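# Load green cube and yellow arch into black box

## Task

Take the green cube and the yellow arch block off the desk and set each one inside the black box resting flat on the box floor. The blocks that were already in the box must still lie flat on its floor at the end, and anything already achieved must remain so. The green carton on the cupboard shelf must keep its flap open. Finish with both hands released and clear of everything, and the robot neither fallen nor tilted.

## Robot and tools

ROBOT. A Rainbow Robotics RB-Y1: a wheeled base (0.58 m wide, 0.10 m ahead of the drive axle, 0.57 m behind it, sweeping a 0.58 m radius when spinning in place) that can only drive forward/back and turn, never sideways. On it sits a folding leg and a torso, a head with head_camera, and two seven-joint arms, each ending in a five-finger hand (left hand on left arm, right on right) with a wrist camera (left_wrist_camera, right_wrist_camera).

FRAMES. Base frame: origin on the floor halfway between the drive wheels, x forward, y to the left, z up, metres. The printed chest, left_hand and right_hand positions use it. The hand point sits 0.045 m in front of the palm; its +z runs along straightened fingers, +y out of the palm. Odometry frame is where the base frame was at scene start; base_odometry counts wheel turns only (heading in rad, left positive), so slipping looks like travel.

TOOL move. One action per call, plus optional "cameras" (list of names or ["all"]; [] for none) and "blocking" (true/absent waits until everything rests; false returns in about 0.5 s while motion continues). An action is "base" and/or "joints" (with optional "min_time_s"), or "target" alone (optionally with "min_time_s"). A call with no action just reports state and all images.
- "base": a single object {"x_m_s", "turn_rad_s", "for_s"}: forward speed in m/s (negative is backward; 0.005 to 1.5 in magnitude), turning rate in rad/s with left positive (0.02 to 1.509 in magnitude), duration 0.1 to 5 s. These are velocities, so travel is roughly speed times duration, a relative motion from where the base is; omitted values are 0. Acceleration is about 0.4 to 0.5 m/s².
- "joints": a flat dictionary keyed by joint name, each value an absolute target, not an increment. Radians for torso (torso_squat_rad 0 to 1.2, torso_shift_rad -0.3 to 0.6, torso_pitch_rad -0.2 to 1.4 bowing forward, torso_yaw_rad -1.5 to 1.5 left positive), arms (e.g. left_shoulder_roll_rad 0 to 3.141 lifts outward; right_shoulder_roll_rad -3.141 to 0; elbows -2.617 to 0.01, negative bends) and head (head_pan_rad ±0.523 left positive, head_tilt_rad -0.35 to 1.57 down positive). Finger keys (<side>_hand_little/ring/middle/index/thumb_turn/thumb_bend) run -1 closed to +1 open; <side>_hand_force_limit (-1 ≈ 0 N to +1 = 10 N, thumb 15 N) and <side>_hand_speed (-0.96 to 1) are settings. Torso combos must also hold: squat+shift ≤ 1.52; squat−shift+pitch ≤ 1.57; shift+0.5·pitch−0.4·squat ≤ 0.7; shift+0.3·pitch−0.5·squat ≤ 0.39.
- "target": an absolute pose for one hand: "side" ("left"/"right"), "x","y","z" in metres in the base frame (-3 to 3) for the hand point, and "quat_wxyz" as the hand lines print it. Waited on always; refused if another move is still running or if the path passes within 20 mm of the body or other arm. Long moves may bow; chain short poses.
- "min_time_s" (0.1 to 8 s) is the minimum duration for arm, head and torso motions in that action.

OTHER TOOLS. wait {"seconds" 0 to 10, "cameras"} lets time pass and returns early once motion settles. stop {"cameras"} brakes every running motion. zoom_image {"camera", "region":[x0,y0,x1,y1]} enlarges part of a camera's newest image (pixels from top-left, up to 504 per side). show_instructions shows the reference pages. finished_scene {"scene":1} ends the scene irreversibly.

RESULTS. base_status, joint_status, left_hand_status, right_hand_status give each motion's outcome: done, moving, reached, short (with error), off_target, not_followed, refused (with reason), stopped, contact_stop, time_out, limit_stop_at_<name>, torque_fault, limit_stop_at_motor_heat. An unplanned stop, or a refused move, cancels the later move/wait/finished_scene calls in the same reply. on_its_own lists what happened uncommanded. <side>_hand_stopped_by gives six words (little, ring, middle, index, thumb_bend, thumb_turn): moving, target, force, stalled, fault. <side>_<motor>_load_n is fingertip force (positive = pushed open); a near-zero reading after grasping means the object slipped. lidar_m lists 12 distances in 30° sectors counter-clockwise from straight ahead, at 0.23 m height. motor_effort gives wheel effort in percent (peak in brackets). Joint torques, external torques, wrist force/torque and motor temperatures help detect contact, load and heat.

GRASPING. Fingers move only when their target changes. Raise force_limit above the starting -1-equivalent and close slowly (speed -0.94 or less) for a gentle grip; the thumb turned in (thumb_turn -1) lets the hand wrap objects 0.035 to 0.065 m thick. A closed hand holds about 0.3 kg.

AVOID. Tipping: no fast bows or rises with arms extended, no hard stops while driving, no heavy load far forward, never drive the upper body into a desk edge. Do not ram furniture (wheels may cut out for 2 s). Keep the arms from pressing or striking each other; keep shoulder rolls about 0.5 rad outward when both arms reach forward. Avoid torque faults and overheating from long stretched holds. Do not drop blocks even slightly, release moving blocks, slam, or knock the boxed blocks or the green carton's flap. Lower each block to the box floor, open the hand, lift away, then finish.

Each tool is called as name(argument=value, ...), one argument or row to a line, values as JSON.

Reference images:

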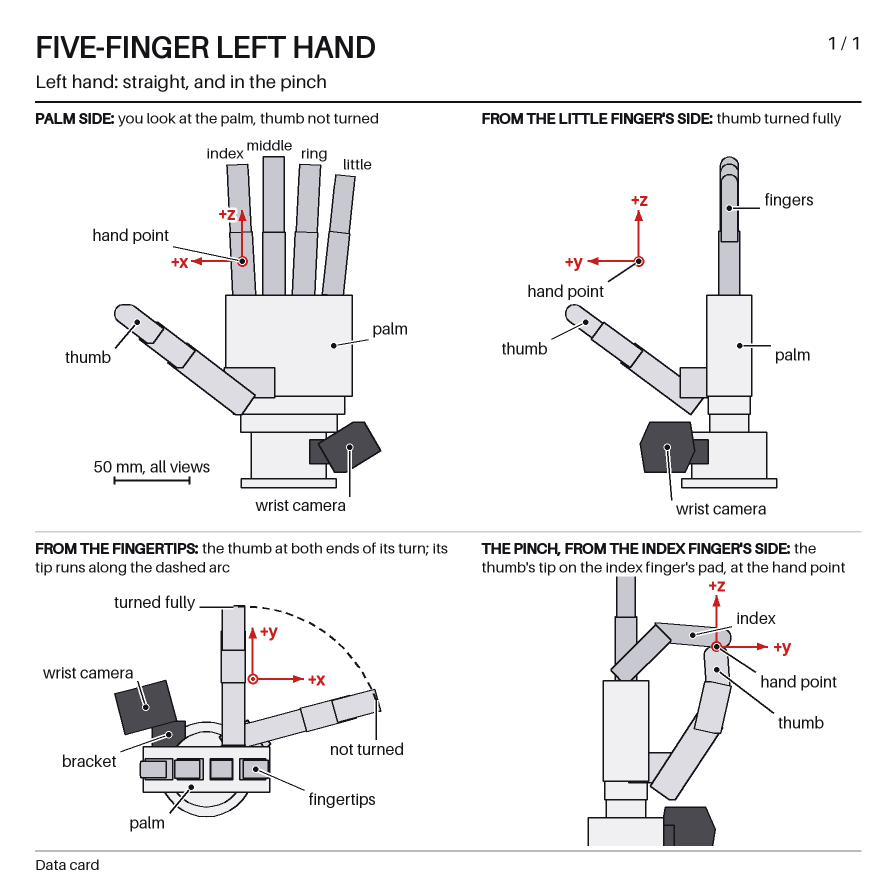

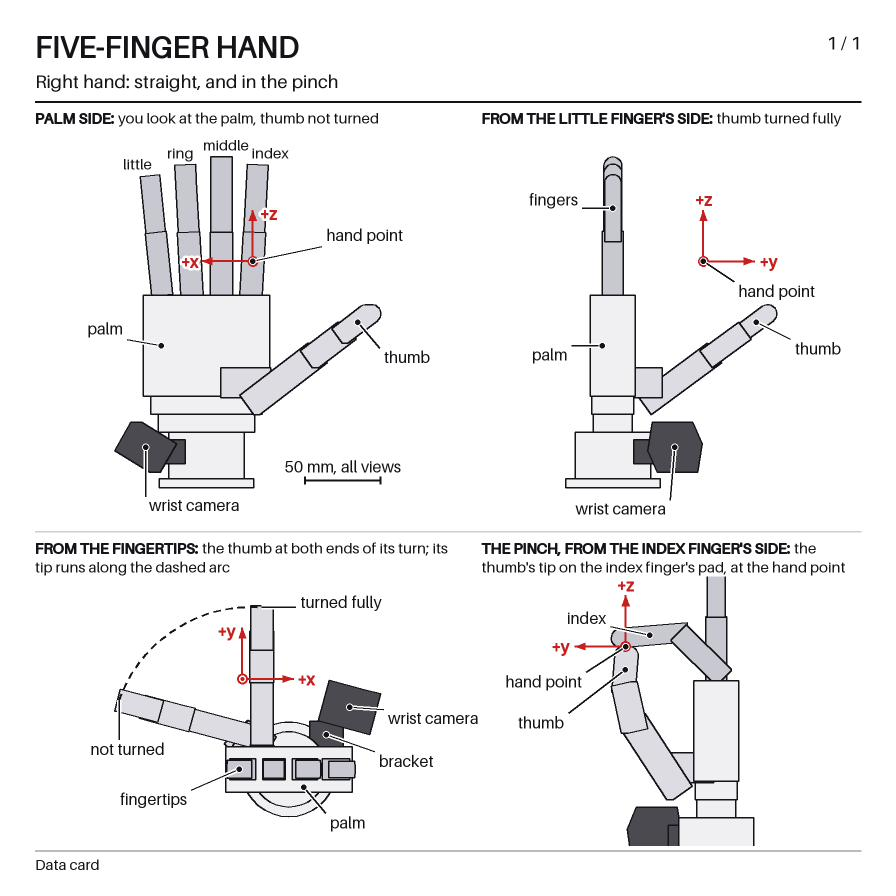

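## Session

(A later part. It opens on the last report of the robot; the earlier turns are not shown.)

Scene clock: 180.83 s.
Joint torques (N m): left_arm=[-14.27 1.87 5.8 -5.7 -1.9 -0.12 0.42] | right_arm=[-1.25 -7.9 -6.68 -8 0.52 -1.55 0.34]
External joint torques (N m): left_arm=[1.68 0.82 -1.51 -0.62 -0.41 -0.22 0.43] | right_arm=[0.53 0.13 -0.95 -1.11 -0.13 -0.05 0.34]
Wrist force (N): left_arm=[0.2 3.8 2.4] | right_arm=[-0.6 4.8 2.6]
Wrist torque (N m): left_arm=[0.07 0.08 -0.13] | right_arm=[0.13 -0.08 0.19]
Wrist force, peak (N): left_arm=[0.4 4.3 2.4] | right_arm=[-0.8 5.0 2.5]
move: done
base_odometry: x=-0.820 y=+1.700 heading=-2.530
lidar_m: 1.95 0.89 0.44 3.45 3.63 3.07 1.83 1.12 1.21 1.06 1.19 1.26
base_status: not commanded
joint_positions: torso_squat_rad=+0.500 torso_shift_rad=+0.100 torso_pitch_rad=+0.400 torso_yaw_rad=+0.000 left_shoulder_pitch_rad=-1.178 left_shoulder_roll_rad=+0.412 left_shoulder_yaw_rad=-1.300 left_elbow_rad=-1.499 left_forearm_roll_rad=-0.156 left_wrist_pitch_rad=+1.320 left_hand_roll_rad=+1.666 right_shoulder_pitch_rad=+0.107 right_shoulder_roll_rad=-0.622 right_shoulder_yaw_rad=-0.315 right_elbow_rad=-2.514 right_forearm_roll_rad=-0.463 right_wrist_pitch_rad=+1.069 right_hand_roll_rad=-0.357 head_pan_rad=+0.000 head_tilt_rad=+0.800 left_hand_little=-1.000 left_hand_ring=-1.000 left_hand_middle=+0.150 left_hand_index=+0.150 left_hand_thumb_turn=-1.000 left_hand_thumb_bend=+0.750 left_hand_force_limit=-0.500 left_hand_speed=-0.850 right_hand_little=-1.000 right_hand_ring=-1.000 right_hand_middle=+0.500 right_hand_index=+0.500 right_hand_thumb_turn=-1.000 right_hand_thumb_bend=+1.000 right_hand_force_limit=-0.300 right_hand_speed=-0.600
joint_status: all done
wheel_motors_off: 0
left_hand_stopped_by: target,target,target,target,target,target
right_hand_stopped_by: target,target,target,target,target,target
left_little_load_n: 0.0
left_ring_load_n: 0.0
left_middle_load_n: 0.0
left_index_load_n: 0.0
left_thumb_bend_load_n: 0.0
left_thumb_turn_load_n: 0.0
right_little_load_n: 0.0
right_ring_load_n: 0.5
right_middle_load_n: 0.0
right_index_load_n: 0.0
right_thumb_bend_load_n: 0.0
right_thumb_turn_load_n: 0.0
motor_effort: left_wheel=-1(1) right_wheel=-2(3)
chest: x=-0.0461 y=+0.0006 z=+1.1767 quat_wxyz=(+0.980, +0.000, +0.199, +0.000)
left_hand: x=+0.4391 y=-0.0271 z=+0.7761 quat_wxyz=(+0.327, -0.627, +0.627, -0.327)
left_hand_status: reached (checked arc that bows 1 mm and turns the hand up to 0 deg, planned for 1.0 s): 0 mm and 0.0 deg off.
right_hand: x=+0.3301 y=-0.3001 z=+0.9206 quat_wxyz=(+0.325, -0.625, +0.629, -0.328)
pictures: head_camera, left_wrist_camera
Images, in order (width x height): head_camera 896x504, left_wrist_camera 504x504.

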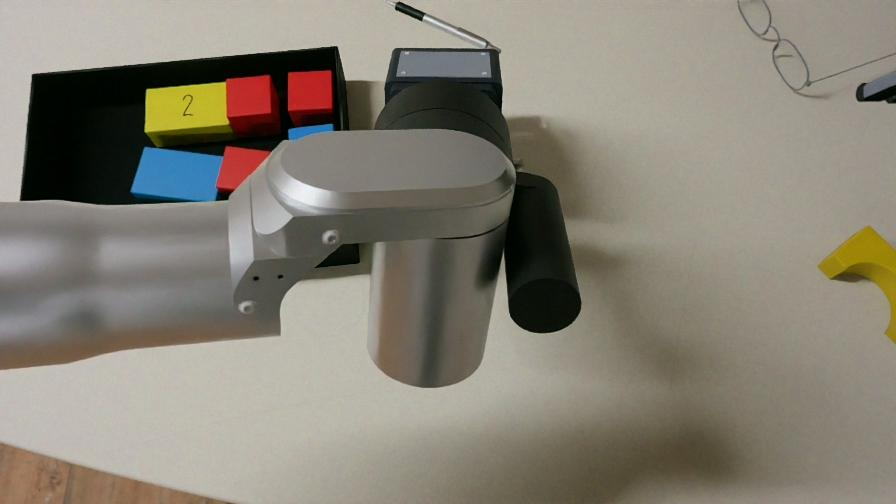

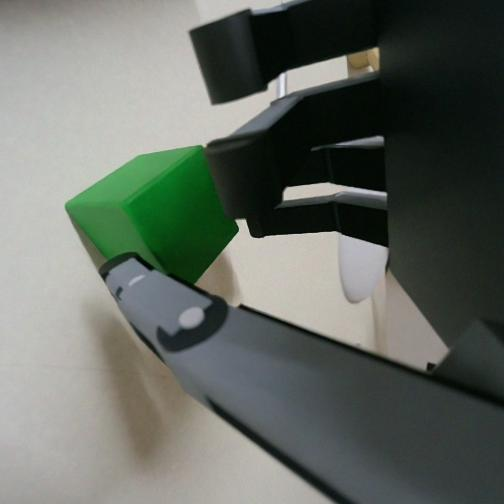

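move(
  target={"side": "left", "x": 0.439, "y": -0.022, "z": 0.776, "quat_wxyz": [0.3265, -0.6272, 0.6272, -0.3265]},
  min_time_s=1,
  cameras=["left_wrist_camera", "head_camera"],
)

move(
  joints={"left_hand_index": -0.3, "left_hand_middle": -0.3, "left_hand_thumb_bend": 0.1, "left_hand_speed": -0.94, "left_hand_force_limit": -0.3},
  cameras=["left_wrist_camera"],
)

Scene clock: 182.90 s.
Joint torques (N m): left_arm=[-14.07 2.01 5.89 -5.88 -1.89 -0.15 0.43] | right_arm=[-1.47 -7.68 -7.35 -8.17 0.7 -1.47 0.29]
External joint torques (N m): left_arm=[1.83 0.79 -1.45 -0.8 -0.4 -0.25 0.44] | right_arm=[0.32 0.36 -1.62 -1.28 0.06 0.03 0.29]
Wrist force (N): left_arm=[0.4 4.0 2.4] | right_arm=[-0.9 4.5 2.6]
Wrist torque (N m): left_arm=[0.09 0.04 -0.12] | right_arm=[0.06 -0.03 0.15]
Wrist force, peak (N): left_arm=[0.3 4.3 2.4] | right_arm=[-0.9 5.1 2.1]
move: done
base_odometry: x=-0.820 y=+1.700 heading=-2.530
lidar_m: 1.95 0.89 0.44 3.45 3.63 3.07 1.83 1.12 1.20 1.06 1.20 1.26
base_status: not commanded
joint_positions: torso_squat_rad=+0.500 torso_shift_rad=+0.100 torso_pitch_rad=+0.400 torso_yaw_rad=+0.000 left_shoulder_pitch_rad=-1.173 left_shoulder_roll_rad=+0.428 left_shoulder_yaw_rad=-1.300 left_elbow_rad=-1.514 left_forearm_roll_rad=-0.156 left_wrist_pitch_rad=+1.318 left_hand_roll_rad=+1.667 right_shoulder_pitch_rad=+0.107 right_shoulder_roll_rad=-0.622 right_shoulder_yaw_rad=-0.315 right_elbow_rad=-2.514 right_forearm_roll_rad=-0.463 right_wrist_pitch_rad=+1.069 right_hand_roll_rad=-0.357 head_pan_rad=+0.000 head_tilt_rad=+0.800 left_hand_little=-1.000 left_hand_ring=-1.000 left_hand_middle=+0.150 left_hand_index=+0.150 left_hand_thumb_turn=-1.000 left_hand_thumb_bend=+0.750 left_hand_force_limit=-0.500 left_hand_speed=-0.850 right_hand_little=-1.000 right_hand_ring=-1.000 right_hand_middle=+0.500 right_hand_index=+0.500 right_hand_thumb_turn=-1.000 right_hand_thumb_bend=+1.000 right_hand_force_limit=-0.300 right_hand_speed=-0.600
joint_status: all done
wheel_motors_off: 0
left_hand_stopped_by: target,target,target,target,target,target
right_hand_stopped_by: target,target,target,target,target,target
left_little_load_n: 0.5
left_ring_load_n: 0.0
left_middle_load_n: 0.0
left_index_load_n: 0.0
left_thumb_bend_load_n: 0.0
left_thumb_turn_load_n: 0.0
right_little_load_n: 0.0
right_ring_load_n: 0.0
right_middle_load_n: 0.0
right_index_load_n: 0.0
right_thumb_bend_load_n: 0.5
right_thumb_turn_load_n: 0.0
motor_effort: left_wheel=+0(1) right_wheel=-1(3)
chest: x=-0.0461 y=+0.0006 z=+1.1767 quat_wxyz=(+0.980, +0.000, +0.199, +0.000)
left_hand: x=+0.4392 y=-0.0222 z=+0.7761 quat_wxyz=(+0.327, -0.627, +0.627, -0.327)
left_hand_status: reached (checked arc that bows 0 mm and turns the hand up to 0 deg, planned for 1.0 s): 0 mm and 0.0 deg off.
right_hand: x=+0.3301 y=-0.3001 z=+0.9206 quat_wxyz=(+0.325, -0.625, +0.629, -0.328)
pictures: head_camera, left_wrist_camera
Images, in order (width x height): head_camera 896x504, left_wrist_camera 504x504.

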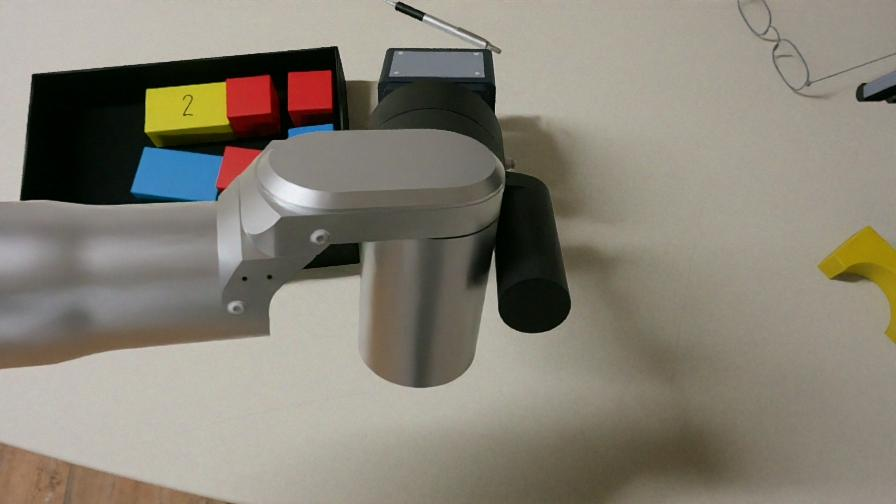

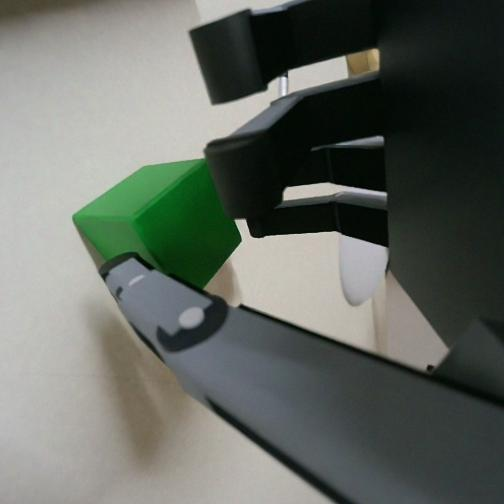

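Scene clock: 185.73 s.
Joint torques (N m): left_arm=[-14.15 2.13 5.82 -5.74 -1.62 -0.06 0.46] | right_arm=[-1.69 -7.96 -7.27 -7.94 0.52 -1.31 0.25]
External joint torques (N m): left_arm=[1.76 0.91 -1.53 -0.67 -0.13 -0.16 0.47] | right_arm=[0.09 0.07 -1.54 -1.05 -0.13 0.19 0.25]
Wrist force (N): left_arm=[0.1 3.1 1.9] | right_arm=[-0.9 4.7 2.1]
Wrist torque (N m): left_arm=[0.12 0.06 -0.12] | right_arm=[0.14 -0.03 0.19]
Wrist force, peak (N): left_arm=[0.3 4.3 2.3] | right_arm=[-0.9 5.1 2.5]
move: off_target
base_odometry: x=-0.820 y=+1.700 heading=-2.530
lidar_m: 1.95 0.89 0.43 3.45 3.64 3.07 1.84 1.11 1.21 1.06 1.19 1.25
base_status: not commanded
joint_positions: torso_squat_rad=+0.500 torso_shift_rad=+0.100 torso_pitch_rad=+0.400 torso_yaw_rad=+0.000 left_shoulder_pitch_rad=-1.173 left_shoulder_roll_rad=+0.428 left_shoulder_yaw_rad=-1.300 left_elbow_rad=-1.514 left_forearm_roll_rad=-0.156 left_wrist_pitch_rad=+1.318 left_hand_roll_rad=+1.667 right_shoulder_pitch_rad=+0.107 right_shoulder_roll_rad=-0.622 right_shoulder_yaw_rad=-0.315 right_elbow_rad=-2.514 right_forearm_roll_rad=-0.463 right_wrist_pitch_rad=+1.069 right_hand_roll_rad=-0.357 head_pan_rad=+0.000 head_tilt_rad=+0.800 left_hand_little=-1.000 left_hand_ring=-1.000 left_hand_middle=-0.001 left_hand_index=-0.023 left_hand_thumb_turn=-1.000 left_hand_thumb_bend=+0.676 left_hand_force_limit=-0.300 left_hand_speed=-0.940 right_hand_little=-1.000 right_hand_ring=-1.000 right_hand_middle=+0.500 right_hand_index=+0.500 right_hand_thumb_turn=-1.000 right_hand_thumb_bend=+1.000 right_hand_force_limit=-0.300 right_hand_speed=-0.600
joint_status: left_hand_middle off_target (ended at -0.001, target -0.300); left_hand_index off_target (ended at -0.023, target -0.300); left_hand_thumb_bend off_target (ended at +0.676, target +0.100); the others done
wheel_motors_off: 0
left_hand_stopped_by: target,target,force,force,force,target
right_hand_stopped_by: target,target,target,target,target,target
left_little_load_n: 0.0
left_ring_load_n: 0.0
left_middle_load_n: 2.0
left_index_load_n: 3.5
left_thumb_bend_load_n: 7.5
left_thumb_turn_load_n: -2.5
right_little_load_n: 0.0
right_ring_load_n: 0.0
right_middle_load_n: 0.0
right_index_load_n: 0.0
right_thumb_bend_load_n: 0.0
right_thumb_turn_load_n: 0.0
motor_effort: left_wheel=-1(1) right_wheel=-1(3)
chest: x=-0.0461 y=+0.0006 z=+1.1767 quat_wxyz=(+0.980, +0.000, +0.199, +0.000)
left_hand: x=+0.4392 y=-0.0222 z=+0.7761 quat_wxyz=(+0.327, -0.627, +0.627, -0.327)
right_hand: x=+0.3301 y=-0.3001 z=+0.9206 quat_wxyz=(+0.325, -0.625, +0.629, -0.328)
Images, in order (width x height): left_wrist_camera 504x504.

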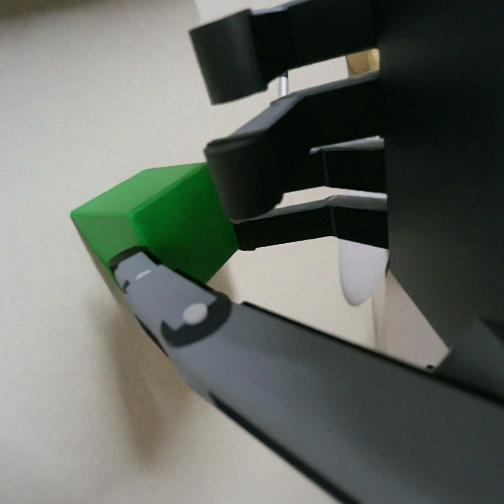

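move(
  target={"side": "left", "x": 0.439, "y": -0.022, "z": 0.85, "quat_wxyz": [0.3265, -0.6272, 0.6272, -0.3265]},
  min_time_s=1.5,
  cameras=["left_wrist_camera"],
)

move(
  target={"side": "left", "x": 0.36, "y": 0.15, "z": 0.90, "quat_wxyz": [0.3447, -0.6622, 0.5901, -0.3072]},
  min_time_s=2.5,
  cameras=["head_camera"],
)

Scene clock: 188.40 s.
Joint torques (N m): left_arm=[-16.91 2.57 9.55 -5.7 -1.49 0.35 -0.23] | right_arm=[-1.58 -8.12 -6.7 -8.25 0.45 -1.47 0.41]
External joint torques (N m): left_arm=[-0.61 0.52 1.29 -0.68 0.06 0.43 -0.22] | right_arm=[0.2 -0.09 -0.97 -1.36 -0.19 0.02 0.4]
Wrist force (N): left_arm=[0.4 4.6 2.7] | right_arm=[-1.0 4.6 2.3]
Wrist torque (N m): left_arm=[0.16 0.06 -0.29] | right_arm=[0.12 0.01 0.15]
Wrist force, peak (N): left_arm=[0.6 4.6 2.7] | right_arm=[-0.9 5.0 2.8]
move: done
base_odometry: x=-0.820 y=+1.700 heading=-2.530
lidar_m: 1.95 0.89 0.44 3.46 3.64 3.06 1.83 1.11 1.21 1.06 1.20 1.26
base_status: not commanded
joint_positions: torso_squat_rad=+0.500 torso_shift_rad=+0.100 torso_pitch_rad=+0.400 torso_yaw_rad=+0.000 left_shoulder_pitch_rad=-1.242 left_shoulder_roll_rad=+0.508 left_shoulder_yaw_rad=-1.204 left_elbow_rad=-1.755 left_forearm_roll_rad=-0.039 left_wrist_pitch_rad=+1.495 left_hand_roll_rad=+1.549 right_shoulder_pitch_rad=+0.107 right_shoulder_roll_rad=-0.622 right_shoulder_yaw_rad=-0.315 right_elbow_rad=-2.514 right_forearm_roll_rad=-0.463 right_wrist_pitch_rad=+1.069 right_hand_roll_rad=-0.357 head_pan_rad=+0.000 head_tilt_rad=+0.800 left_hand_little=-1.000 left_hand_ring=-1.000 left_hand_middle=-0.001 left_hand_index=-0.024 left_hand_thumb_turn=-1.000 left_hand_thumb_bend=+0.676 left_hand_force_limit=-0.300 left_hand_speed=-0.940 right_hand_little=-1.000 right_hand_ring=-1.000 right_hand_middle=+0.500 right_hand_index=+0.500 right_hand_thumb_turn=-1.000 right_hand_thumb_bend=+1.000 right_hand_force_limit=-0.300 right_hand_speed=-0.600
joint_status: all done
wheel_motors_off: 0
left_hand_stopped_by: target,target,force,force,force,target
right_hand_stopped_by: target,target,target,target,target,target
left_little_load_n: 0.0
left_ring_load_n: 0.0
left_middle_load_n: 4.0
left_index_load_n: 0.0
left_thumb_bend_load_n: 5.0
left_thumb_turn_load_n: 0.5
right_little_load_n: 0.0
right_ring_load_n: 0.0
right_middle_load_n: 0.0
right_index_load_n: 0.0
right_thumb_bend_load_n: 0.0
right_thumb_turn_load_n: 0.0
motor_effort: left_wheel=-1(1) right_wheel=-1(3)
chest: x=-0.0461 y=+0.0006 z=+1.1767 quat_wxyz=(+0.980, +0.000, +0.199, +0.000)
left_hand: x=+0.4388 y=-0.0221 z=+0.8497 quat_wxyz=(+0.326, -0.627, +0.627, -0.326)
left_hand_status: reached (checked arc that bows 10 mm and turns the hand up to 1 deg, planned for 1.5 s): 0 mm and 0.0 deg off.
right_hand: x=+0.3301 y=-0.3001 z=+0.9206 quat_wxyz=(+0.325, -0.625, +0.629, -0.328)
Images, in order (width x height): left_wrist_camera 504x504.

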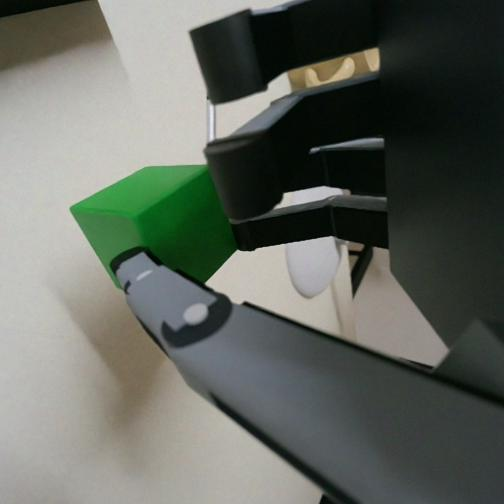

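Scene clock: 191.23 s.
Joint torques (N m): left_arm=[-9.85 6.93 8.92 -5.38 -1.48 0.49 0.33] | right_arm=[-1.77 -8.17 -6.95 -8.11 0.62 -1.49 0.37]
External joint torques (N m): left_arm=[1.08 0.03 1.65 -0.59 0.06 0.35 0.34] | right_arm=[0.01 -0.13 -1.22 -1.22 -0.02 0.01 0.37]
Wrist force (N): left_arm=[0.1 4.4 2.5] | right_arm=[-0.9 4.4 2.4]
Wrist torque (N m): left_arm=[0.13 0.09 -0.14] | right_arm=[0.08 -0.03 0.16]
Wrist force, peak (N): left_arm=[0.4 4.6 2.9] | right_arm=[-0.9 5.1 2.4]
move: done
base_odometry: x=-0.820 y=+1.700 heading=-2.530
lidar_m: 1.95 0.89 0.44 3.45 3.63 3.07 1.83 1.12 1.21 1.06 1.19 1.26
base_status: not commanded
joint_positions: torso_squat_rad=+0.500 torso_shift_rad=+0.100 torso_pitch_rad=+0.400 torso_yaw_rad=+0.000 left_shoulder_pitch_rad=-1.030 left_shoulder_roll_rad=+1.103 left_shoulder_yaw_rad=-1.177 left_elbow_rad=-2.455 left_forearm_roll_rad=-0.035 left_wrist_pitch_rad=+1.669 left_hand_roll_rad=+1.690 right_shoulder_pitch_rad=+0.107 right_shoulder_roll_rad=-0.622 right_shoulder_yaw_rad=-0.315 right_elbow_rad=-2.514 right_forearm_roll_rad=-0.463 right_wrist_pitch_rad=+1.069 right_hand_roll_rad=-0.357 head_pan_rad=+0.000 head_tilt_rad=+0.800 left_hand_little=-1.000 left_hand_ring=-1.000 left_hand_middle=-0.001 left_hand_index=-0.024 left_hand_thumb_turn=-1.000 left_hand_thumb_bend=+0.676 left_hand_force_limit=-0.300 left_hand_speed=-0.940 right_hand_little=-1.000 right_hand_ring=-1.000 right_hand_middle=+0.500 right_hand_index=+0.500 right_hand_thumb_turn=-1.000 right_hand_thumb_bend=+1.000 right_hand_force_limit=-0.300 right_hand_speed=-0.600
joint_status: all done
wheel_motors_off: 0
left_hand_stopped_by: target,target,force,force,force,target
right_hand_stopped_by: target,target,target,target,target,target
left_little_load_n: 0.0
left_ring_load_n: 0.5
left_middle_load_n: 4.0
left_index_load_n: 0.0
left_thumb_bend_load_n: 5.0
left_thumb_turn_load_n: 0.0
right_little_load_n: 0.0
right_ring_load_n: 0.0
right_middle_load_n: -0.5
right_index_load_n: 0.0
right_thumb_bend_load_n: 0.0
right_thumb_turn_load_n: 0.0
motor_effort: left_wheel=-1(1) right_wheel=-2(4)
chest: x=-0.0461 y=+0.0006 z=+1.1767 quat_wxyz=(+0.980, +0.000, +0.199, +0.000)
left_hand: x=+0.3599 y=+0.1498 z=+0.8999 quat_wxyz=(+0.345, -0.662, +0.590, -0.307)
left_hand_status: reached (checked arc that bows 25 mm and turns the hand up to 7 deg, planned for 2.5 s): 0 mm and 0.1 deg off.
right_hand: x=+0.3301 y=-0.3001 z=+0.9206 quat_wxyz=(+0.325, -0.625, +0.629, -0.328)
Images, in order (width x height): head_camera 896x504.

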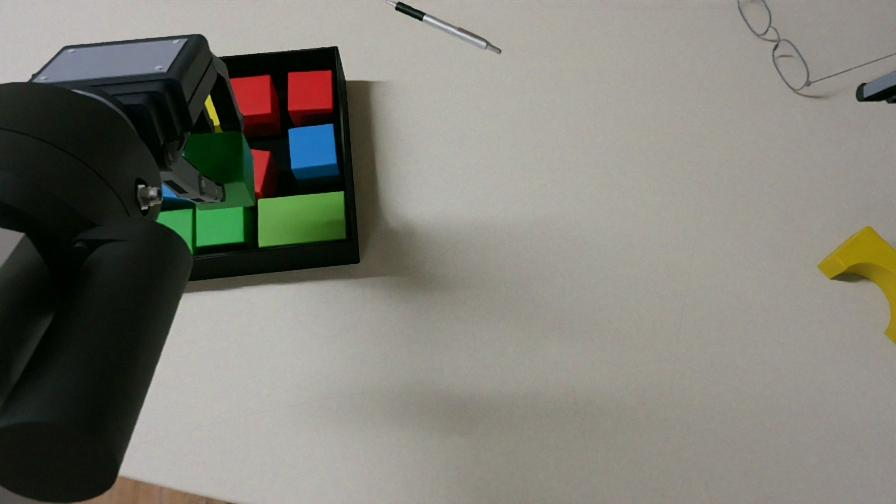

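move(
  joints={"left_hand_index": -0.35, "left_hand_speed": -0.94, "left_hand_force_limit": -0.4},
  cameras=["head_camera", "left_wrist_camera"],
)

zoom_image(
  camera="head_camera",
  region=[140, 40, 340, 240],
)

Scene clock: 193.93 s.
Joint torques (N m): left_arm=[-9.71 7.17 9.06 -5.4 -1.45 0.53 0.43] | right_arm=[-1.3 -8.24 -7.46 -7.98 0.63 -1.42 0.35]
External joint torques (N m): left_arm=[1.21 0.26 1.8 -0.61 0.09 0.38 0.43] | right_arm=[0.48 -0.21 -1.74 -1.09 -0.01 0.08 0.34]
Wrist force (N): left_arm=[0.2 4.4 2.6] | right_arm=[-0.5 4.8 2.4]
Wrist torque (N m): left_arm=[0.13 0.08 -0.14] | right_arm=[0.14 -0.09 0.19]
Wrist force, peak (N): left_arm=[0.3 4.6 2.8] | right_arm=[-1.1 5.1 2.6]
move: done
base_odometry: x=-0.820 y=+1.700 heading=-2.530
lidar_m: 1.95 0.88 0.44 3.45 3.64 3.07 1.83 1.12 1.20 1.06 1.20 1.26
base_status: not commanded
joint_positions: torso_squat_rad=+0.500 torso_shift_rad=+0.100 torso_pitch_rad=+0.400 torso_yaw_rad=+0.000 left_shoulder_pitch_rad=-1.030 left_shoulder_roll_rad=+1.103 left_shoulder_yaw_rad=-1.177 left_elbow_rad=-2.455 left_forearm_roll_rad=-0.035 left_wrist_pitch_rad=+1.669 left_hand_roll_rad=+1.690 right_shoulder_pitch_rad=+0.107 right_shoulder_roll_rad=-0.622 right_shoulder_yaw_rad=-0.315 right_elbow_rad=-2.514 right_forearm_roll_rad=-0.463 right_wrist_pitch_rad=+1.069 right_hand_roll_rad=-0.357 head_pan_rad=+0.000 head_tilt_rad=+0.800 left_hand_little=-1.000 left_hand_ring=-1.000 left_hand_middle=-0.001 left_hand_index=-0.350 left_hand_thumb_turn=-1.000 left_hand_thumb_bend=+0.676 left_hand_force_limit=-0.400 left_hand_speed=-0.940 right_hand_little=-1.000 right_hand_ring=-1.000 right_hand_middle=+0.500 right_hand_index=+0.500 right_hand_thumb_turn=-1.000 right_hand_thumb_bend=+1.000 right_hand_force_limit=-0.300 right_hand_speed=-0.600
joint_status: all done
wheel_motors_off: 0
left_hand_stopped_by: target,target,force,target,force,target
right_hand_stopped_by: target,target,target,target,target,target
left_little_load_n: 0.0
left_ring_load_n: 0.0
left_middle_load_n: 4.0
left_index_load_n: 0.0
left_thumb_bend_load_n: 5.0
left_thumb_turn_load_n: 0.5
right_little_load_n: 0.0
right_ring_load_n: 0.0
right_middle_load_n: 0.0
right_index_load_n: 0.0
right_thumb_bend_load_n: 0.0
right_thumb_turn_load_n: 0.0
motor_effort: left_wheel=+0(1) right_wheel=-1(3)
chest: x=-0.0461 y=+0.0006 z=+1.1767 quat_wxyz=(+0.980, +0.000, +0.199, +0.000)
left_hand: x=+0.3599 y=+0.1498 z=+0.8999 quat_wxyz=(+0.345, -0.662, +0.590, -0.307)
right_hand: x=+0.3301 y=-0.3001 z=+0.9206 quat_wxyz=(+0.325, -0.625, +0.629, -0.328)
Images, in order (width x height): head_camera 896x504, left_wrist_camera 504x504.

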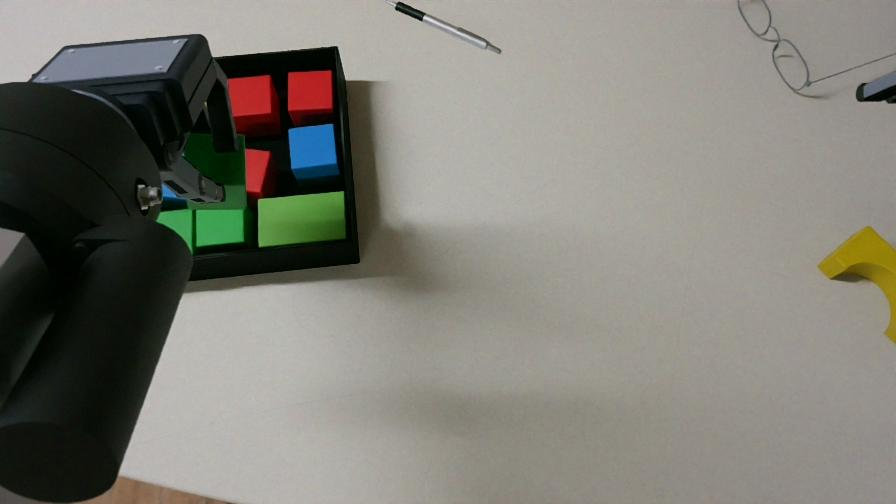

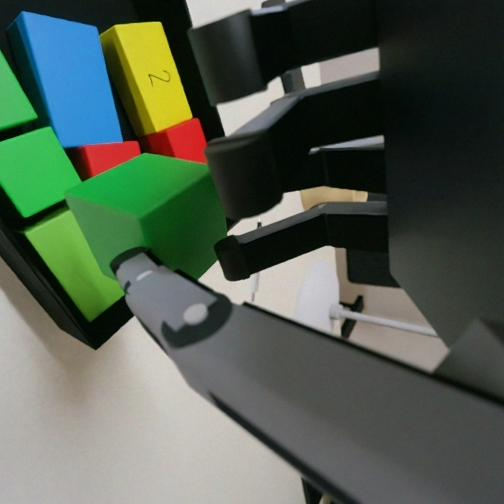

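Scaled by 2.520.

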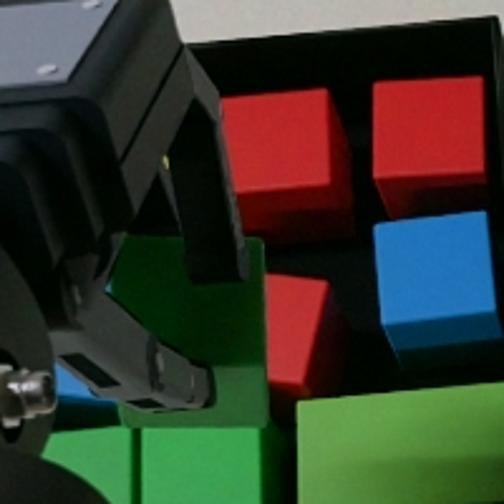

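move(
  joints={"left_hand_index": -1, "left_hand_speed": -0.7},
  cameras=["head_camera", "left_wrist_camera"],
)

zoom_image(
  camera="head_camera",
  region=[140, 40, 340, 240],
)

Scene clock: 197.27 s.
Joint torques (N m): left_arm=[-9.7 6.96 9 -5.27 -1.42 0.43 0.38] | right_arm=[-1.56 -8.03 -6.64 -8.18 0.47 -1.47 0.01]
External joint torques (N m): left_arm=[1.23 0.05 1.74 -0.48 0.12 0.29 0.39] | right_arm=[0.22 0.01 -0.91 -1.29 -0.18 0.03 0]
Wrist force (N): left_arm=[0.2 4.2 2.6] | right_arm=[-0.8 4.7 2.1]
Wrist torque (N m): left_arm=[0.10 0.07 -0.12] | right_arm=[0.14 -0.02 0.17]
Wrist force, peak (N): left_arm=[0.3 4.5 2.6] | right_arm=[-1.2 4.9 2.5]
move: done
base_odometry: x=-0.820 y=+1.700 heading=-2.530
lidar_m: 1.95 0.89 0.44 3.46 3.64 3.07 1.83 1.11 1.21 1.06 1.20 1.25
base_status: not commanded
joint_positions: torso_squat_rad=+0.500 torso_shift_rad=+0.100 torso_pitch_rad=+0.400 torso_yaw_rad=+0.000 left_shoulder_pitch_rad=-1.030 left_shoulder_roll_rad=+1.103 left_shoulder_yaw_rad=-1.177 left_elbow_rad=-2.455 left_forearm_roll_rad=-0.035 left_wrist_pitch_rad=+1.669 left_hand_roll_rad=+1.690 right_shoulder_pitch_rad=+0.107 right_shoulder_roll_rad=-0.622 right_shoulder_yaw_rad=-0.315 right_elbow_rad=-2.514 right_forearm_roll_rad=-0.463 right_wrist_pitch_rad=+1.069 right_hand_roll_rad=-0.357 head_pan_rad=+0.000 head_tilt_rad=+0.800 left_hand_little=-1.000 left_hand_ring=-1.000 left_hand_middle=-0.001 left_hand_index=-1.000 left_hand_thumb_turn=-1.000 left_hand_thumb_bend=+0.676 left_hand_force_limit=-0.400 left_hand_speed=-0.700 right_hand_little=-1.000 right_hand_ring=-1.000 right_hand_middle=+0.500 right_hand_index=+0.500 right_hand_thumb_turn=-1.000 right_hand_thumb_bend=+1.000 right_hand_force_limit=-0.300 right_hand_speed=-0.600
joint_status: all done
wheel_motors_off: 0
left_hand_stopped_by: target,target,force,target,force,target
right_hand_stopped_by: target,target,target,target,target,target
left_little_load_n: 0.0
left_ring_load_n: 0.0
left_middle_load_n: 4.0
left_index_load_n: 0.0
left_thumb_bend_load_n: 5.0
left_thumb_turn_load_n: 0.5
right_little_load_n: 0.0
right_ring_load_n: 0.0
right_middle_load_n: 0.0
right_index_load_n: 0.0
right_thumb_bend_load_n: 0.0
right_thumb_turn_load_n: 0.0
motor_effort: left_wheel=-1(1) right_wheel=-1(2)
chest: x=-0.0461 y=+0.0006 z=+1.1767 quat_wxyz=(+0.980, +0.000, +0.199, +0.000)
left_hand: x=+0.3599 y=+0.1498 z=+0.8999 quat_wxyz=(+0.345, -0.662, +0.590, -0.307)
right_hand: x=+0.3301 y=-0.3001 z=+0.9206 quat_wxyz=(+0.325, -0.625, +0.629, -0.328)
Images, in order (width x height): head_camera 896x504, left_wrist_camera 504x504.

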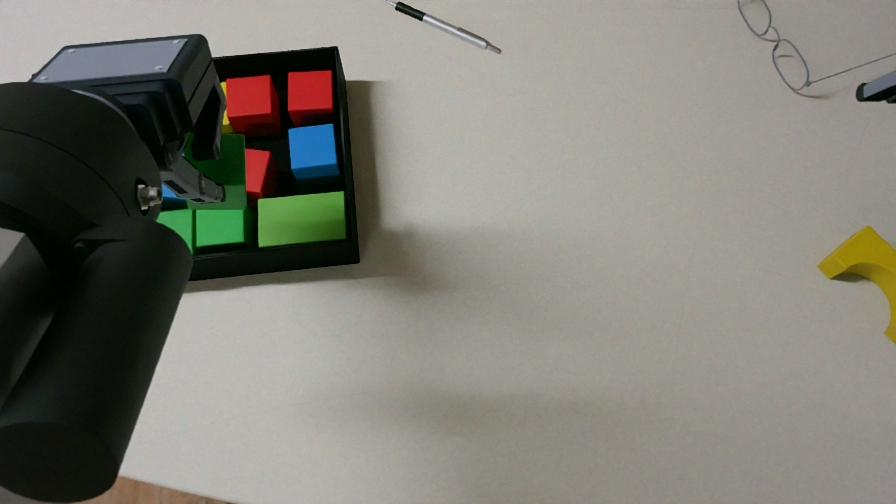

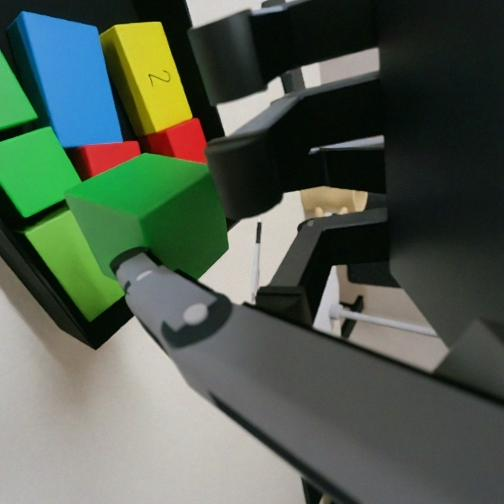

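Scaled by 2.520.

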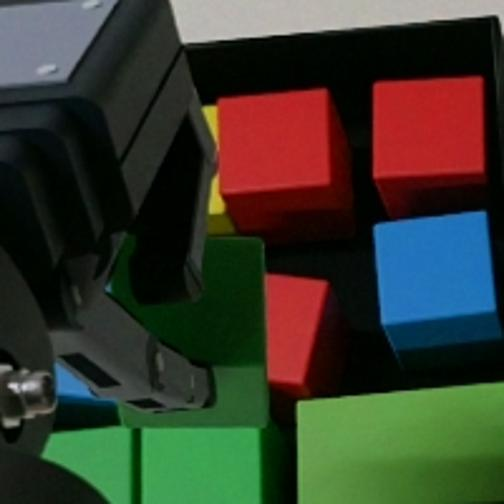

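move(
  target={"side": "left", "x": 0.3706, "y": 0.3175, "z": 0.90, "quat_wxyz": [0.3447, -0.6622, 0.5901, -0.3072]},
  min_time_s=2.5,
  cameras=["head_camera", "left_wrist_camera"],
)

zoom_image(
  camera="head_camera",
  region=[0, 40, 250, 300],
)

Scene clock: 200.87 s.
Joint torques (N m): left_arm=[-6.7 12.75 8.96 -1.56 -1.52 0.5 0.35] | right_arm=[-1.76 -8.06 -6.9 -7.89 0.45 -1.53 0.41]
External joint torques (N m): left_arm=[0.99 -0.2 1.7 0.31 -0.4 -0.1 0.36] | right_arm=[0.03 -0.03 -1.17 -1 -0.2 -0.03 0.4]
Wrist force (N): left_arm=[0.4 4.3 2.6] | right_arm=[-1.2 4.6 2.4]
Wrist torque (N m): left_arm=[0.14 0.04 -0.12] | right_arm=[0.11 0.02 0.15]
Wrist force, peak (N): left_arm=[0.4 4.7 2.6] | right_arm=[-1.0 5.2 2.3]
move: done
base_odometry: x=-0.820 y=+1.700 heading=-2.530
lidar_m: 1.95 0.88 0.44 3.45 3.64 3.07 1.83 1.12 1.20 1.06 1.19 1.26
base_status: not commanded
joint_positions: torso_squat_rad=+0.500 torso_shift_rad=+0.100 torso_pitch_rad=+0.400 torso_yaw_rad=+0.000 left_shoulder_pitch_rad=-0.802 left_shoulder_roll_rad=+1.755 left_shoulder_yaw_rad=-1.143 left_elbow_rad=-2.361 left_forearm_roll_rad=-0.139 left_wrist_pitch_rad=+0.953 left_hand_roll_rad=+1.992 right_shoulder_pitch_rad=+0.107 right_shoulder_roll_rad=-0.622 right_shoulder_yaw_rad=-0.315 right_elbow_rad=-2.514 right_forearm_roll_rad=-0.463 right_wrist_pitch_rad=+1.069 right_hand_roll_rad=-0.357 head_pan_rad=+0.000 head_tilt_rad=+0.800 left_hand_little=-1.000 left_hand_ring=-1.000 left_hand_middle=-0.001 left_hand_index=-1.000 left_hand_thumb_turn=-1.000 left_hand_thumb_bend=+0.676 left_hand_force_limit=-0.400 left_hand_speed=-0.700 right_hand_little=-1.000 right_hand_ring=-1.000 right_hand_middle=+0.500 right_hand_index=+0.500 right_hand_thumb_turn=-1.000 right_hand_thumb_bend=+1.000 right_hand_force_limit=-0.300 right_hand_speed=-0.600
joint_status: all done
wheel_motors_off: 0
left_hand_stopped_by: target,target,force,target,force,target
right_hand_stopped_by: target,target,target,target,target,target
left_little_load_n: 0.0
left_ring_load_n: 0.0
left_middle_load_n: 3.5
left_index_load_n: 0.0
left_thumb_bend_load_n: 4.5
left_thumb_turn_load_n: 0.5
right_little_load_n: 0.0
right_ring_load_n: 0.0
right_middle_load_n: 0.0
right_index_load_n: 0.0
right_thumb_bend_load_n: 0.0
right_thumb_turn_load_n: 0.5
motor_effort: left_wheel=-1(1) right_wheel=-2(3)
chest: x=-0.0461 y=+0.0006 z=+1.1767 quat_wxyz=(+0.980, +0.000, +0.199, +0.000)
left_hand: x=+0.3704 y=+0.3173 z=+0.8998 quat_wxyz=(+0.344, -0.662, +0.590, -0.307)
left_hand_status: reached (checked arc that bows 16 mm and turns the hand up to 3 deg, planned for 2.5 s): 0 mm and 0.1 deg off.
right_hand: x=+0.3301 y=-0.3001 z=+0.9206 quat_wxyz=(+0.325, -0.625, +0.629, -0.328)
Images, in order (width x height): head_camera 896x504, left_wrist_camera 504x504.

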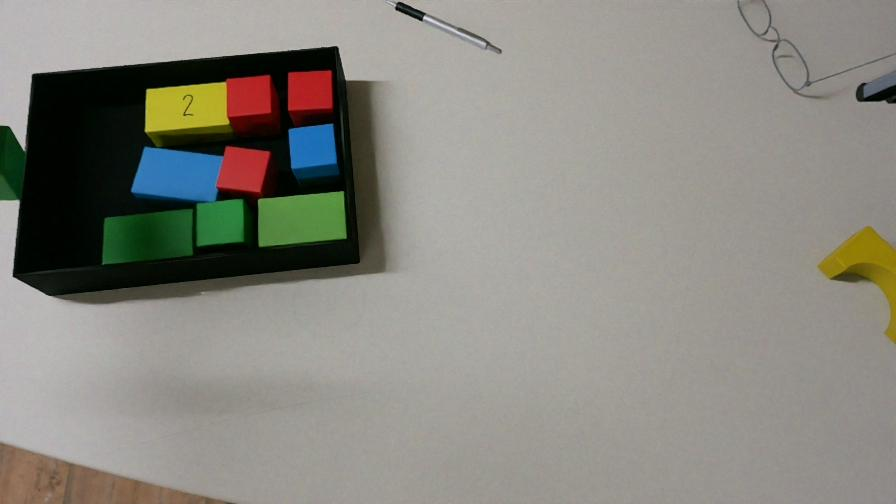

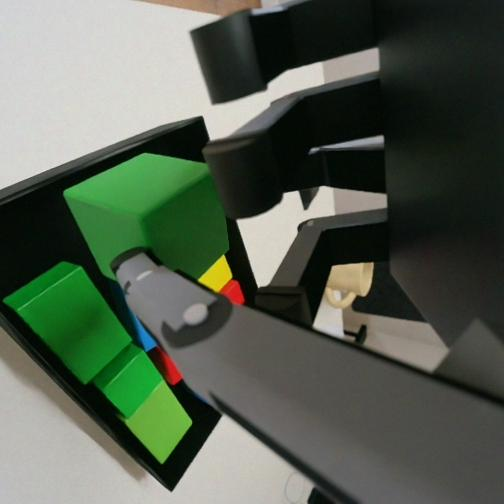

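Scaled by 1.938.

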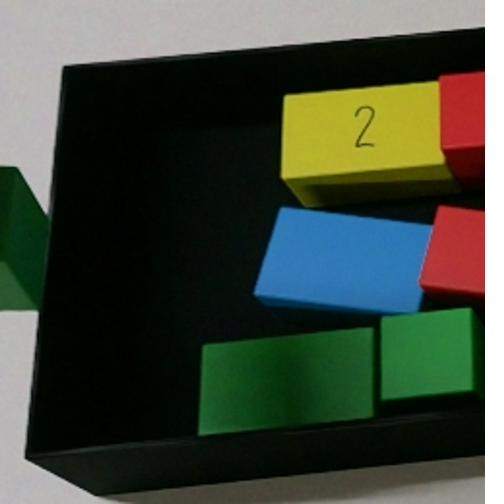

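move(
  target={"side": "left", "x": 0.3706, "y": 0.3125, "z": 0.845, "quat_wxyz": [0.3447, -0.6622, 0.5901, -0.3072]},
  min_time_s=1.5,
  cameras=["head_camera", "left_wrist_camera"],
)

zoom_image(
  camera="head_camera",
  region=[0, 40, 250, 300],
)

zoom_image(
  camera="left_wrist_camera",
  region=[0, 80, 260, 400],
)

Scene clock: 205.27 s.
Joint torques (N m): left_arm=[-6.93 10.55 5.77 -2.42 -1.5 1.17 0.51] | right_arm=[-1.86 -7.3 -6.79 -7.82 0.62 -1.55 0.25]
External joint torques (N m): left_arm=[1.07 -2.41 -1.32 0.34 -0.36 0.54 0.52] | right_arm=[-0.08 0.73 -1.06 -0.93 -0.03 -0.05 0.24]
Wrist force (N): left_arm=[0.3 4.1 2.8] | right_arm=[-0.4 4.5 2.4]
Wrist torque (N m): left_arm=[0.08 0.07 -0.12] | right_arm=[0.09 -0.11 0.19]
Wrist force, peak (N): left_arm=[0.3 4.5 2.9] | right_arm=[-0.5 5.2 2.3]
move: done
base_odometry: x=-0.820 y=+1.700 heading=-2.530
lidar_m: 1.95 0.89 0.44 3.46 3.64 3.07 1.83 1.12 1.20 1.06 1.20 1.26
base_status: not commanded
joint_positions: torso_squat_rad=+0.500 torso_shift_rad=+0.100 torso_pitch_rad=+0.400 torso_yaw_rad=+0.000 left_shoulder_pitch_rad=-0.749 left_shoulder_roll_rad=+1.579 left_shoulder_yaw_rad=-1.195 left_elbow_rad=-2.225 left_forearm_roll_rad=-0.280 left_wrist_pitch_rad=+0.979 left_hand_roll_rad=+2.013 right_shoulder_pitch_rad=+0.107 right_shoulder_roll_rad=-0.622 right_shoulder_yaw_rad=-0.315 right_elbow_rad=-2.514 right_forearm_roll_rad=-0.463 right_wrist_pitch_rad=+1.069 right_hand_roll_rad=-0.357 head_pan_rad=+0.000 head_tilt_rad=+0.800 left_hand_little=-1.000 left_hand_ring=-1.000 left_hand_middle=-0.001 left_hand_index=-1.000 left_hand_thumb_turn=-1.000 left_hand_thumb_bend=+0.676 left_hand_force_limit=-0.400 left_hand_speed=-0.700 right_hand_little=-1.000 right_hand_ring=-1.000 right_hand_middle=+0.500 right_hand_index=+0.500 right_hand_thumb_turn=-1.000 right_hand_thumb_bend=+1.000 right_hand_force_limit=-0.300 right_hand_speed=-0.600
joint_status: all done
wheel_motors_off: 0
left_hand_stopped_by: target,target,force,target,force,target
right_hand_stopped_by: target,target,target,target,target,target
left_little_load_n: 0.0
left_ring_load_n: 0.0
left_middle_load_n: 4.0
left_index_load_n: 0.0
left_thumb_bend_load_n: 5.0
left_thumb_turn_load_n: 0.5
right_little_load_n: 0.0
right_ring_load_n: 0.0
right_middle_load_n: 0.0
right_index_load_n: 0.0
right_thumb_bend_load_n: 0.0
right_thumb_turn_load_n: 0.5
motor_effort: left_wheel=-1(1) right_wheel=-2(3)
chest: x=-0.0461 y=+0.0006 z=+1.1767 quat_wxyz=(+0.980, +0.000, +0.199, +0.000)
left_hand: x=+0.3700 y=+0.3124 z=+0.8457 quat_wxyz=(+0.345, -0.662, +0.590, -0.307)
left_hand_status: reached (checked arc that bows 6 mm and turns the hand up to 1 deg, planned for 1.5 s): 1 mm and 0.1 deg off.
right_hand: x=+0.3301 y=-0.3001 z=+0.9206 quat_wxyz=(+0.325, -0.625, +0.629, -0.328)
Images, in order (width x height): head_camera 896x504, left_wrist_camera 504x504.

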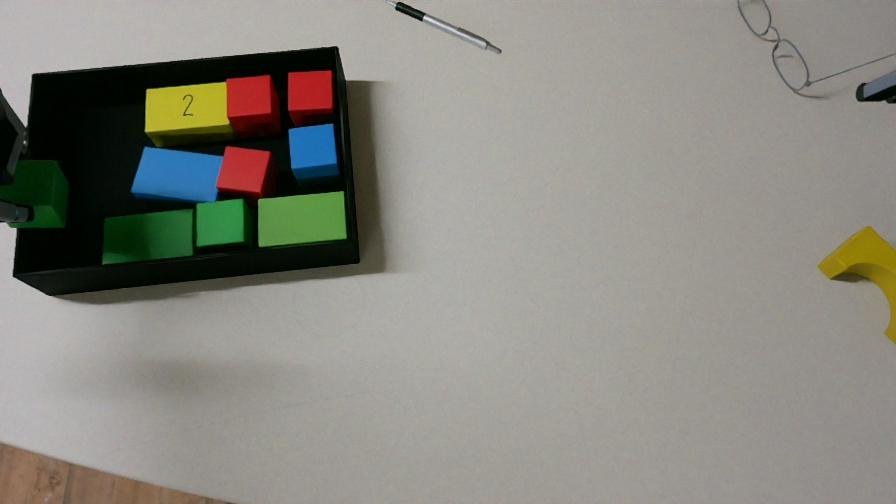

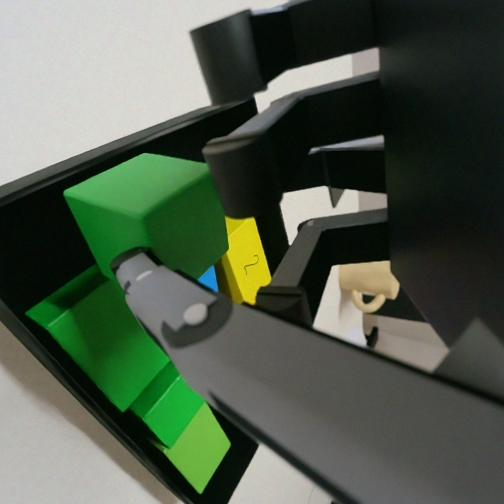

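Scaled by 1.938.

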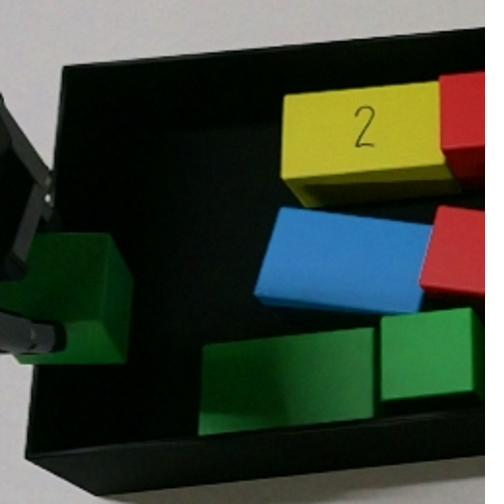

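Scaled by 1.575.

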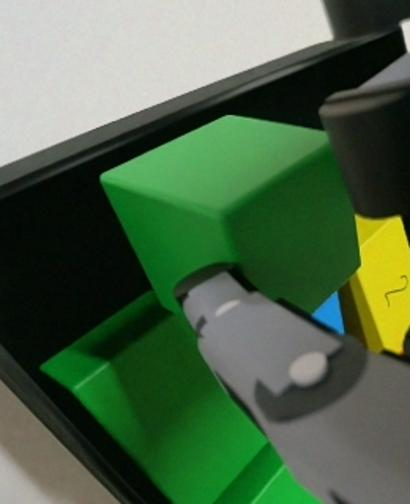

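move(
  target={"side": "left", "x": 0.3715, "y": 0.3085, "z": 0.815, "quat_wxyz": [0.3447, -0.6622, 0.5901, -0.3072]},
  min_time_s=1.5,
  cameras=["head_camera", "left_wrist_camera"],
)

zoom_image(
  camera="head_camera",
  region=[0, 40, 250, 300],
)

zoom_image(
  camera="left_wrist_camera",
  region=[0, 80, 260, 400],
)

Scene clock: 207.73 s.
Joint torques (N m): left_arm=[-7.03 10.25 5.54 -2.66 -1.53 0.55 0.41] | right_arm=[-1.68 -8.06 -7.15 -7.89 0.69 -1.36 0.44]
External joint torques (N m): left_arm=[1.17 -2.55 -1.45 0.41 -0.4 -0.11 0.42] | right_arm=[0.11 -0.02 -1.42 -1 0.05 0.14 0.44]
Wrist force (N): left_arm=[0.4 4.2 2.7] | right_arm=[-1.2 4.9 2.3]
Wrist torque (N m): left_arm=[0.11 0.05 -0.12] | right_arm=[0.17 0.04 0.14]
Wrist force, peak (N): left_arm=[0.2 4.5 2.8] | right_arm=[-1.0 5.1 2.3]
move: done
base_odometry: x=-0.820 y=+1.700 heading=-2.530
lidar_m: 1.95 0.89 0.44 3.45 3.64 3.07 1.83 1.12 1.21 1.06 1.19 1.26
base_status: not commanded
joint_positions: torso_squat_rad=+0.500 torso_shift_rad=+0.100 torso_pitch_rad=+0.400 torso_yaw_rad=+0.000 left_shoulder_pitch_rad=-0.730 left_shoulder_roll_rad=+1.479 left_shoulder_yaw_rad=-1.217 left_elbow_rad=-2.129 left_forearm_roll_rad=-0.347 left_wrist_pitch_rad=+0.978 left_hand_roll_rad=+2.027 right_shoulder_pitch_rad=+0.107 right_shoulder_roll_rad=-0.622 right_shoulder_yaw_rad=-0.315 right_elbow_rad=-2.514 right_forearm_roll_rad=-0.463 right_wrist_pitch_rad=+1.069 right_hand_roll_rad=-0.357 head_pan_rad=+0.000 head_tilt_rad=+0.800 left_hand_little=-1.000 left_hand_ring=-1.000 left_hand_middle=-0.001 left_hand_index=-1.000 left_hand_thumb_turn=-1.000 left_hand_thumb_bend=+0.676 left_hand_force_limit=-0.400 left_hand_speed=-0.700 right_hand_little=-1.000 right_hand_ring=-1.000 right_hand_middle=+0.500 right_hand_index=+0.500 right_hand_thumb_turn=-1.000 right_hand_thumb_bend=+1.000 right_hand_force_limit=-0.300 right_hand_speed=-0.600
joint_status: all done
wheel_motors_off: 0
left_hand_stopped_by: target,target,force,target,force,target
right_hand_stopped_by: target,target,target,target,target,target
left_little_load_n: 0.0
left_ring_load_n: 0.0
left_middle_load_n: 4.0
left_index_load_n: 0.0
left_thumb_bend_load_n: 5.0
left_thumb_turn_load_n: 0.5
right_little_load_n: 0.0
right_ring_load_n: 0.0
right_middle_load_n: 0.0
right_index_load_n: 0.0
right_thumb_bend_load_n: 0.0
right_thumb_turn_load_n: 0.0
motor_effort: left_wheel=-1(1) right_wheel=-2(3)
chest: x=-0.0461 y=+0.0006 z=+1.1767 quat_wxyz=(+0.980, +0.000, +0.199, +0.000)
left_hand: x=+0.3716 y=+0.3085 z=+0.8153 quat_wxyz=(+0.345, -0.662, +0.590, -0.307)
left_hand_status: reached (checked arc that bows 1 mm and turns the hand up to 0 deg, planned for 1.5 s): 0 mm and 0.0 deg off.
right_hand: x=+0.3301 y=-0.3001 z=+0.9206 quat_wxyz=(+0.325, -0.625, +0.629, -0.328)
Images, in order (width x height): head_camera 896x504, left_wrist_camera 504x504.

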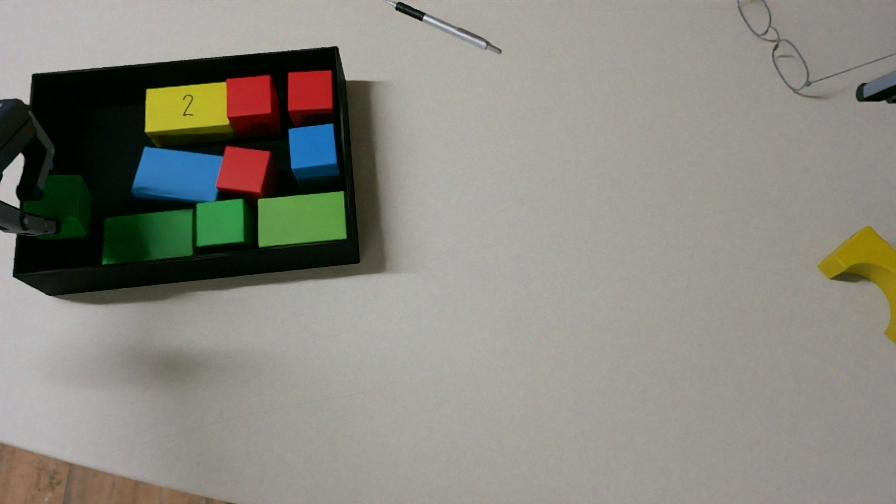

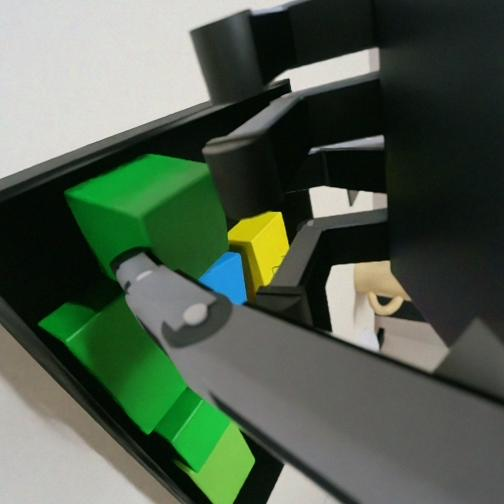

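Scaled by 1.938.

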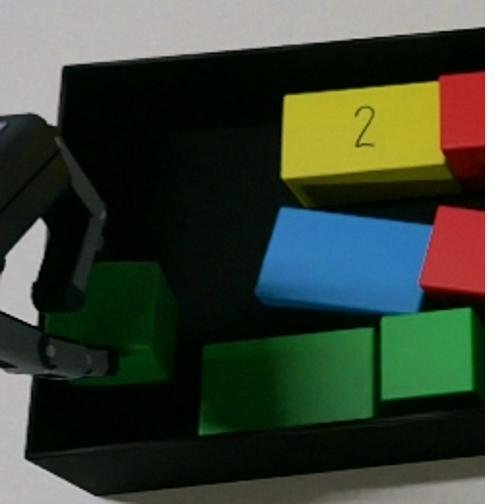

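Scaled by 1.575.

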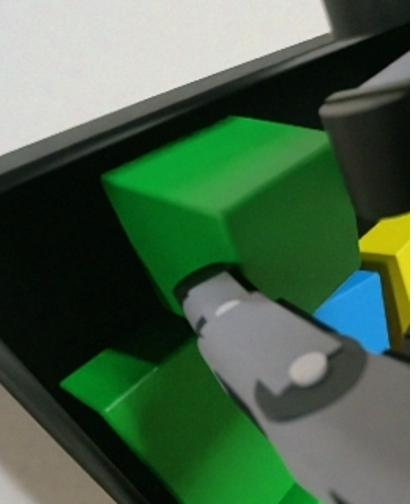

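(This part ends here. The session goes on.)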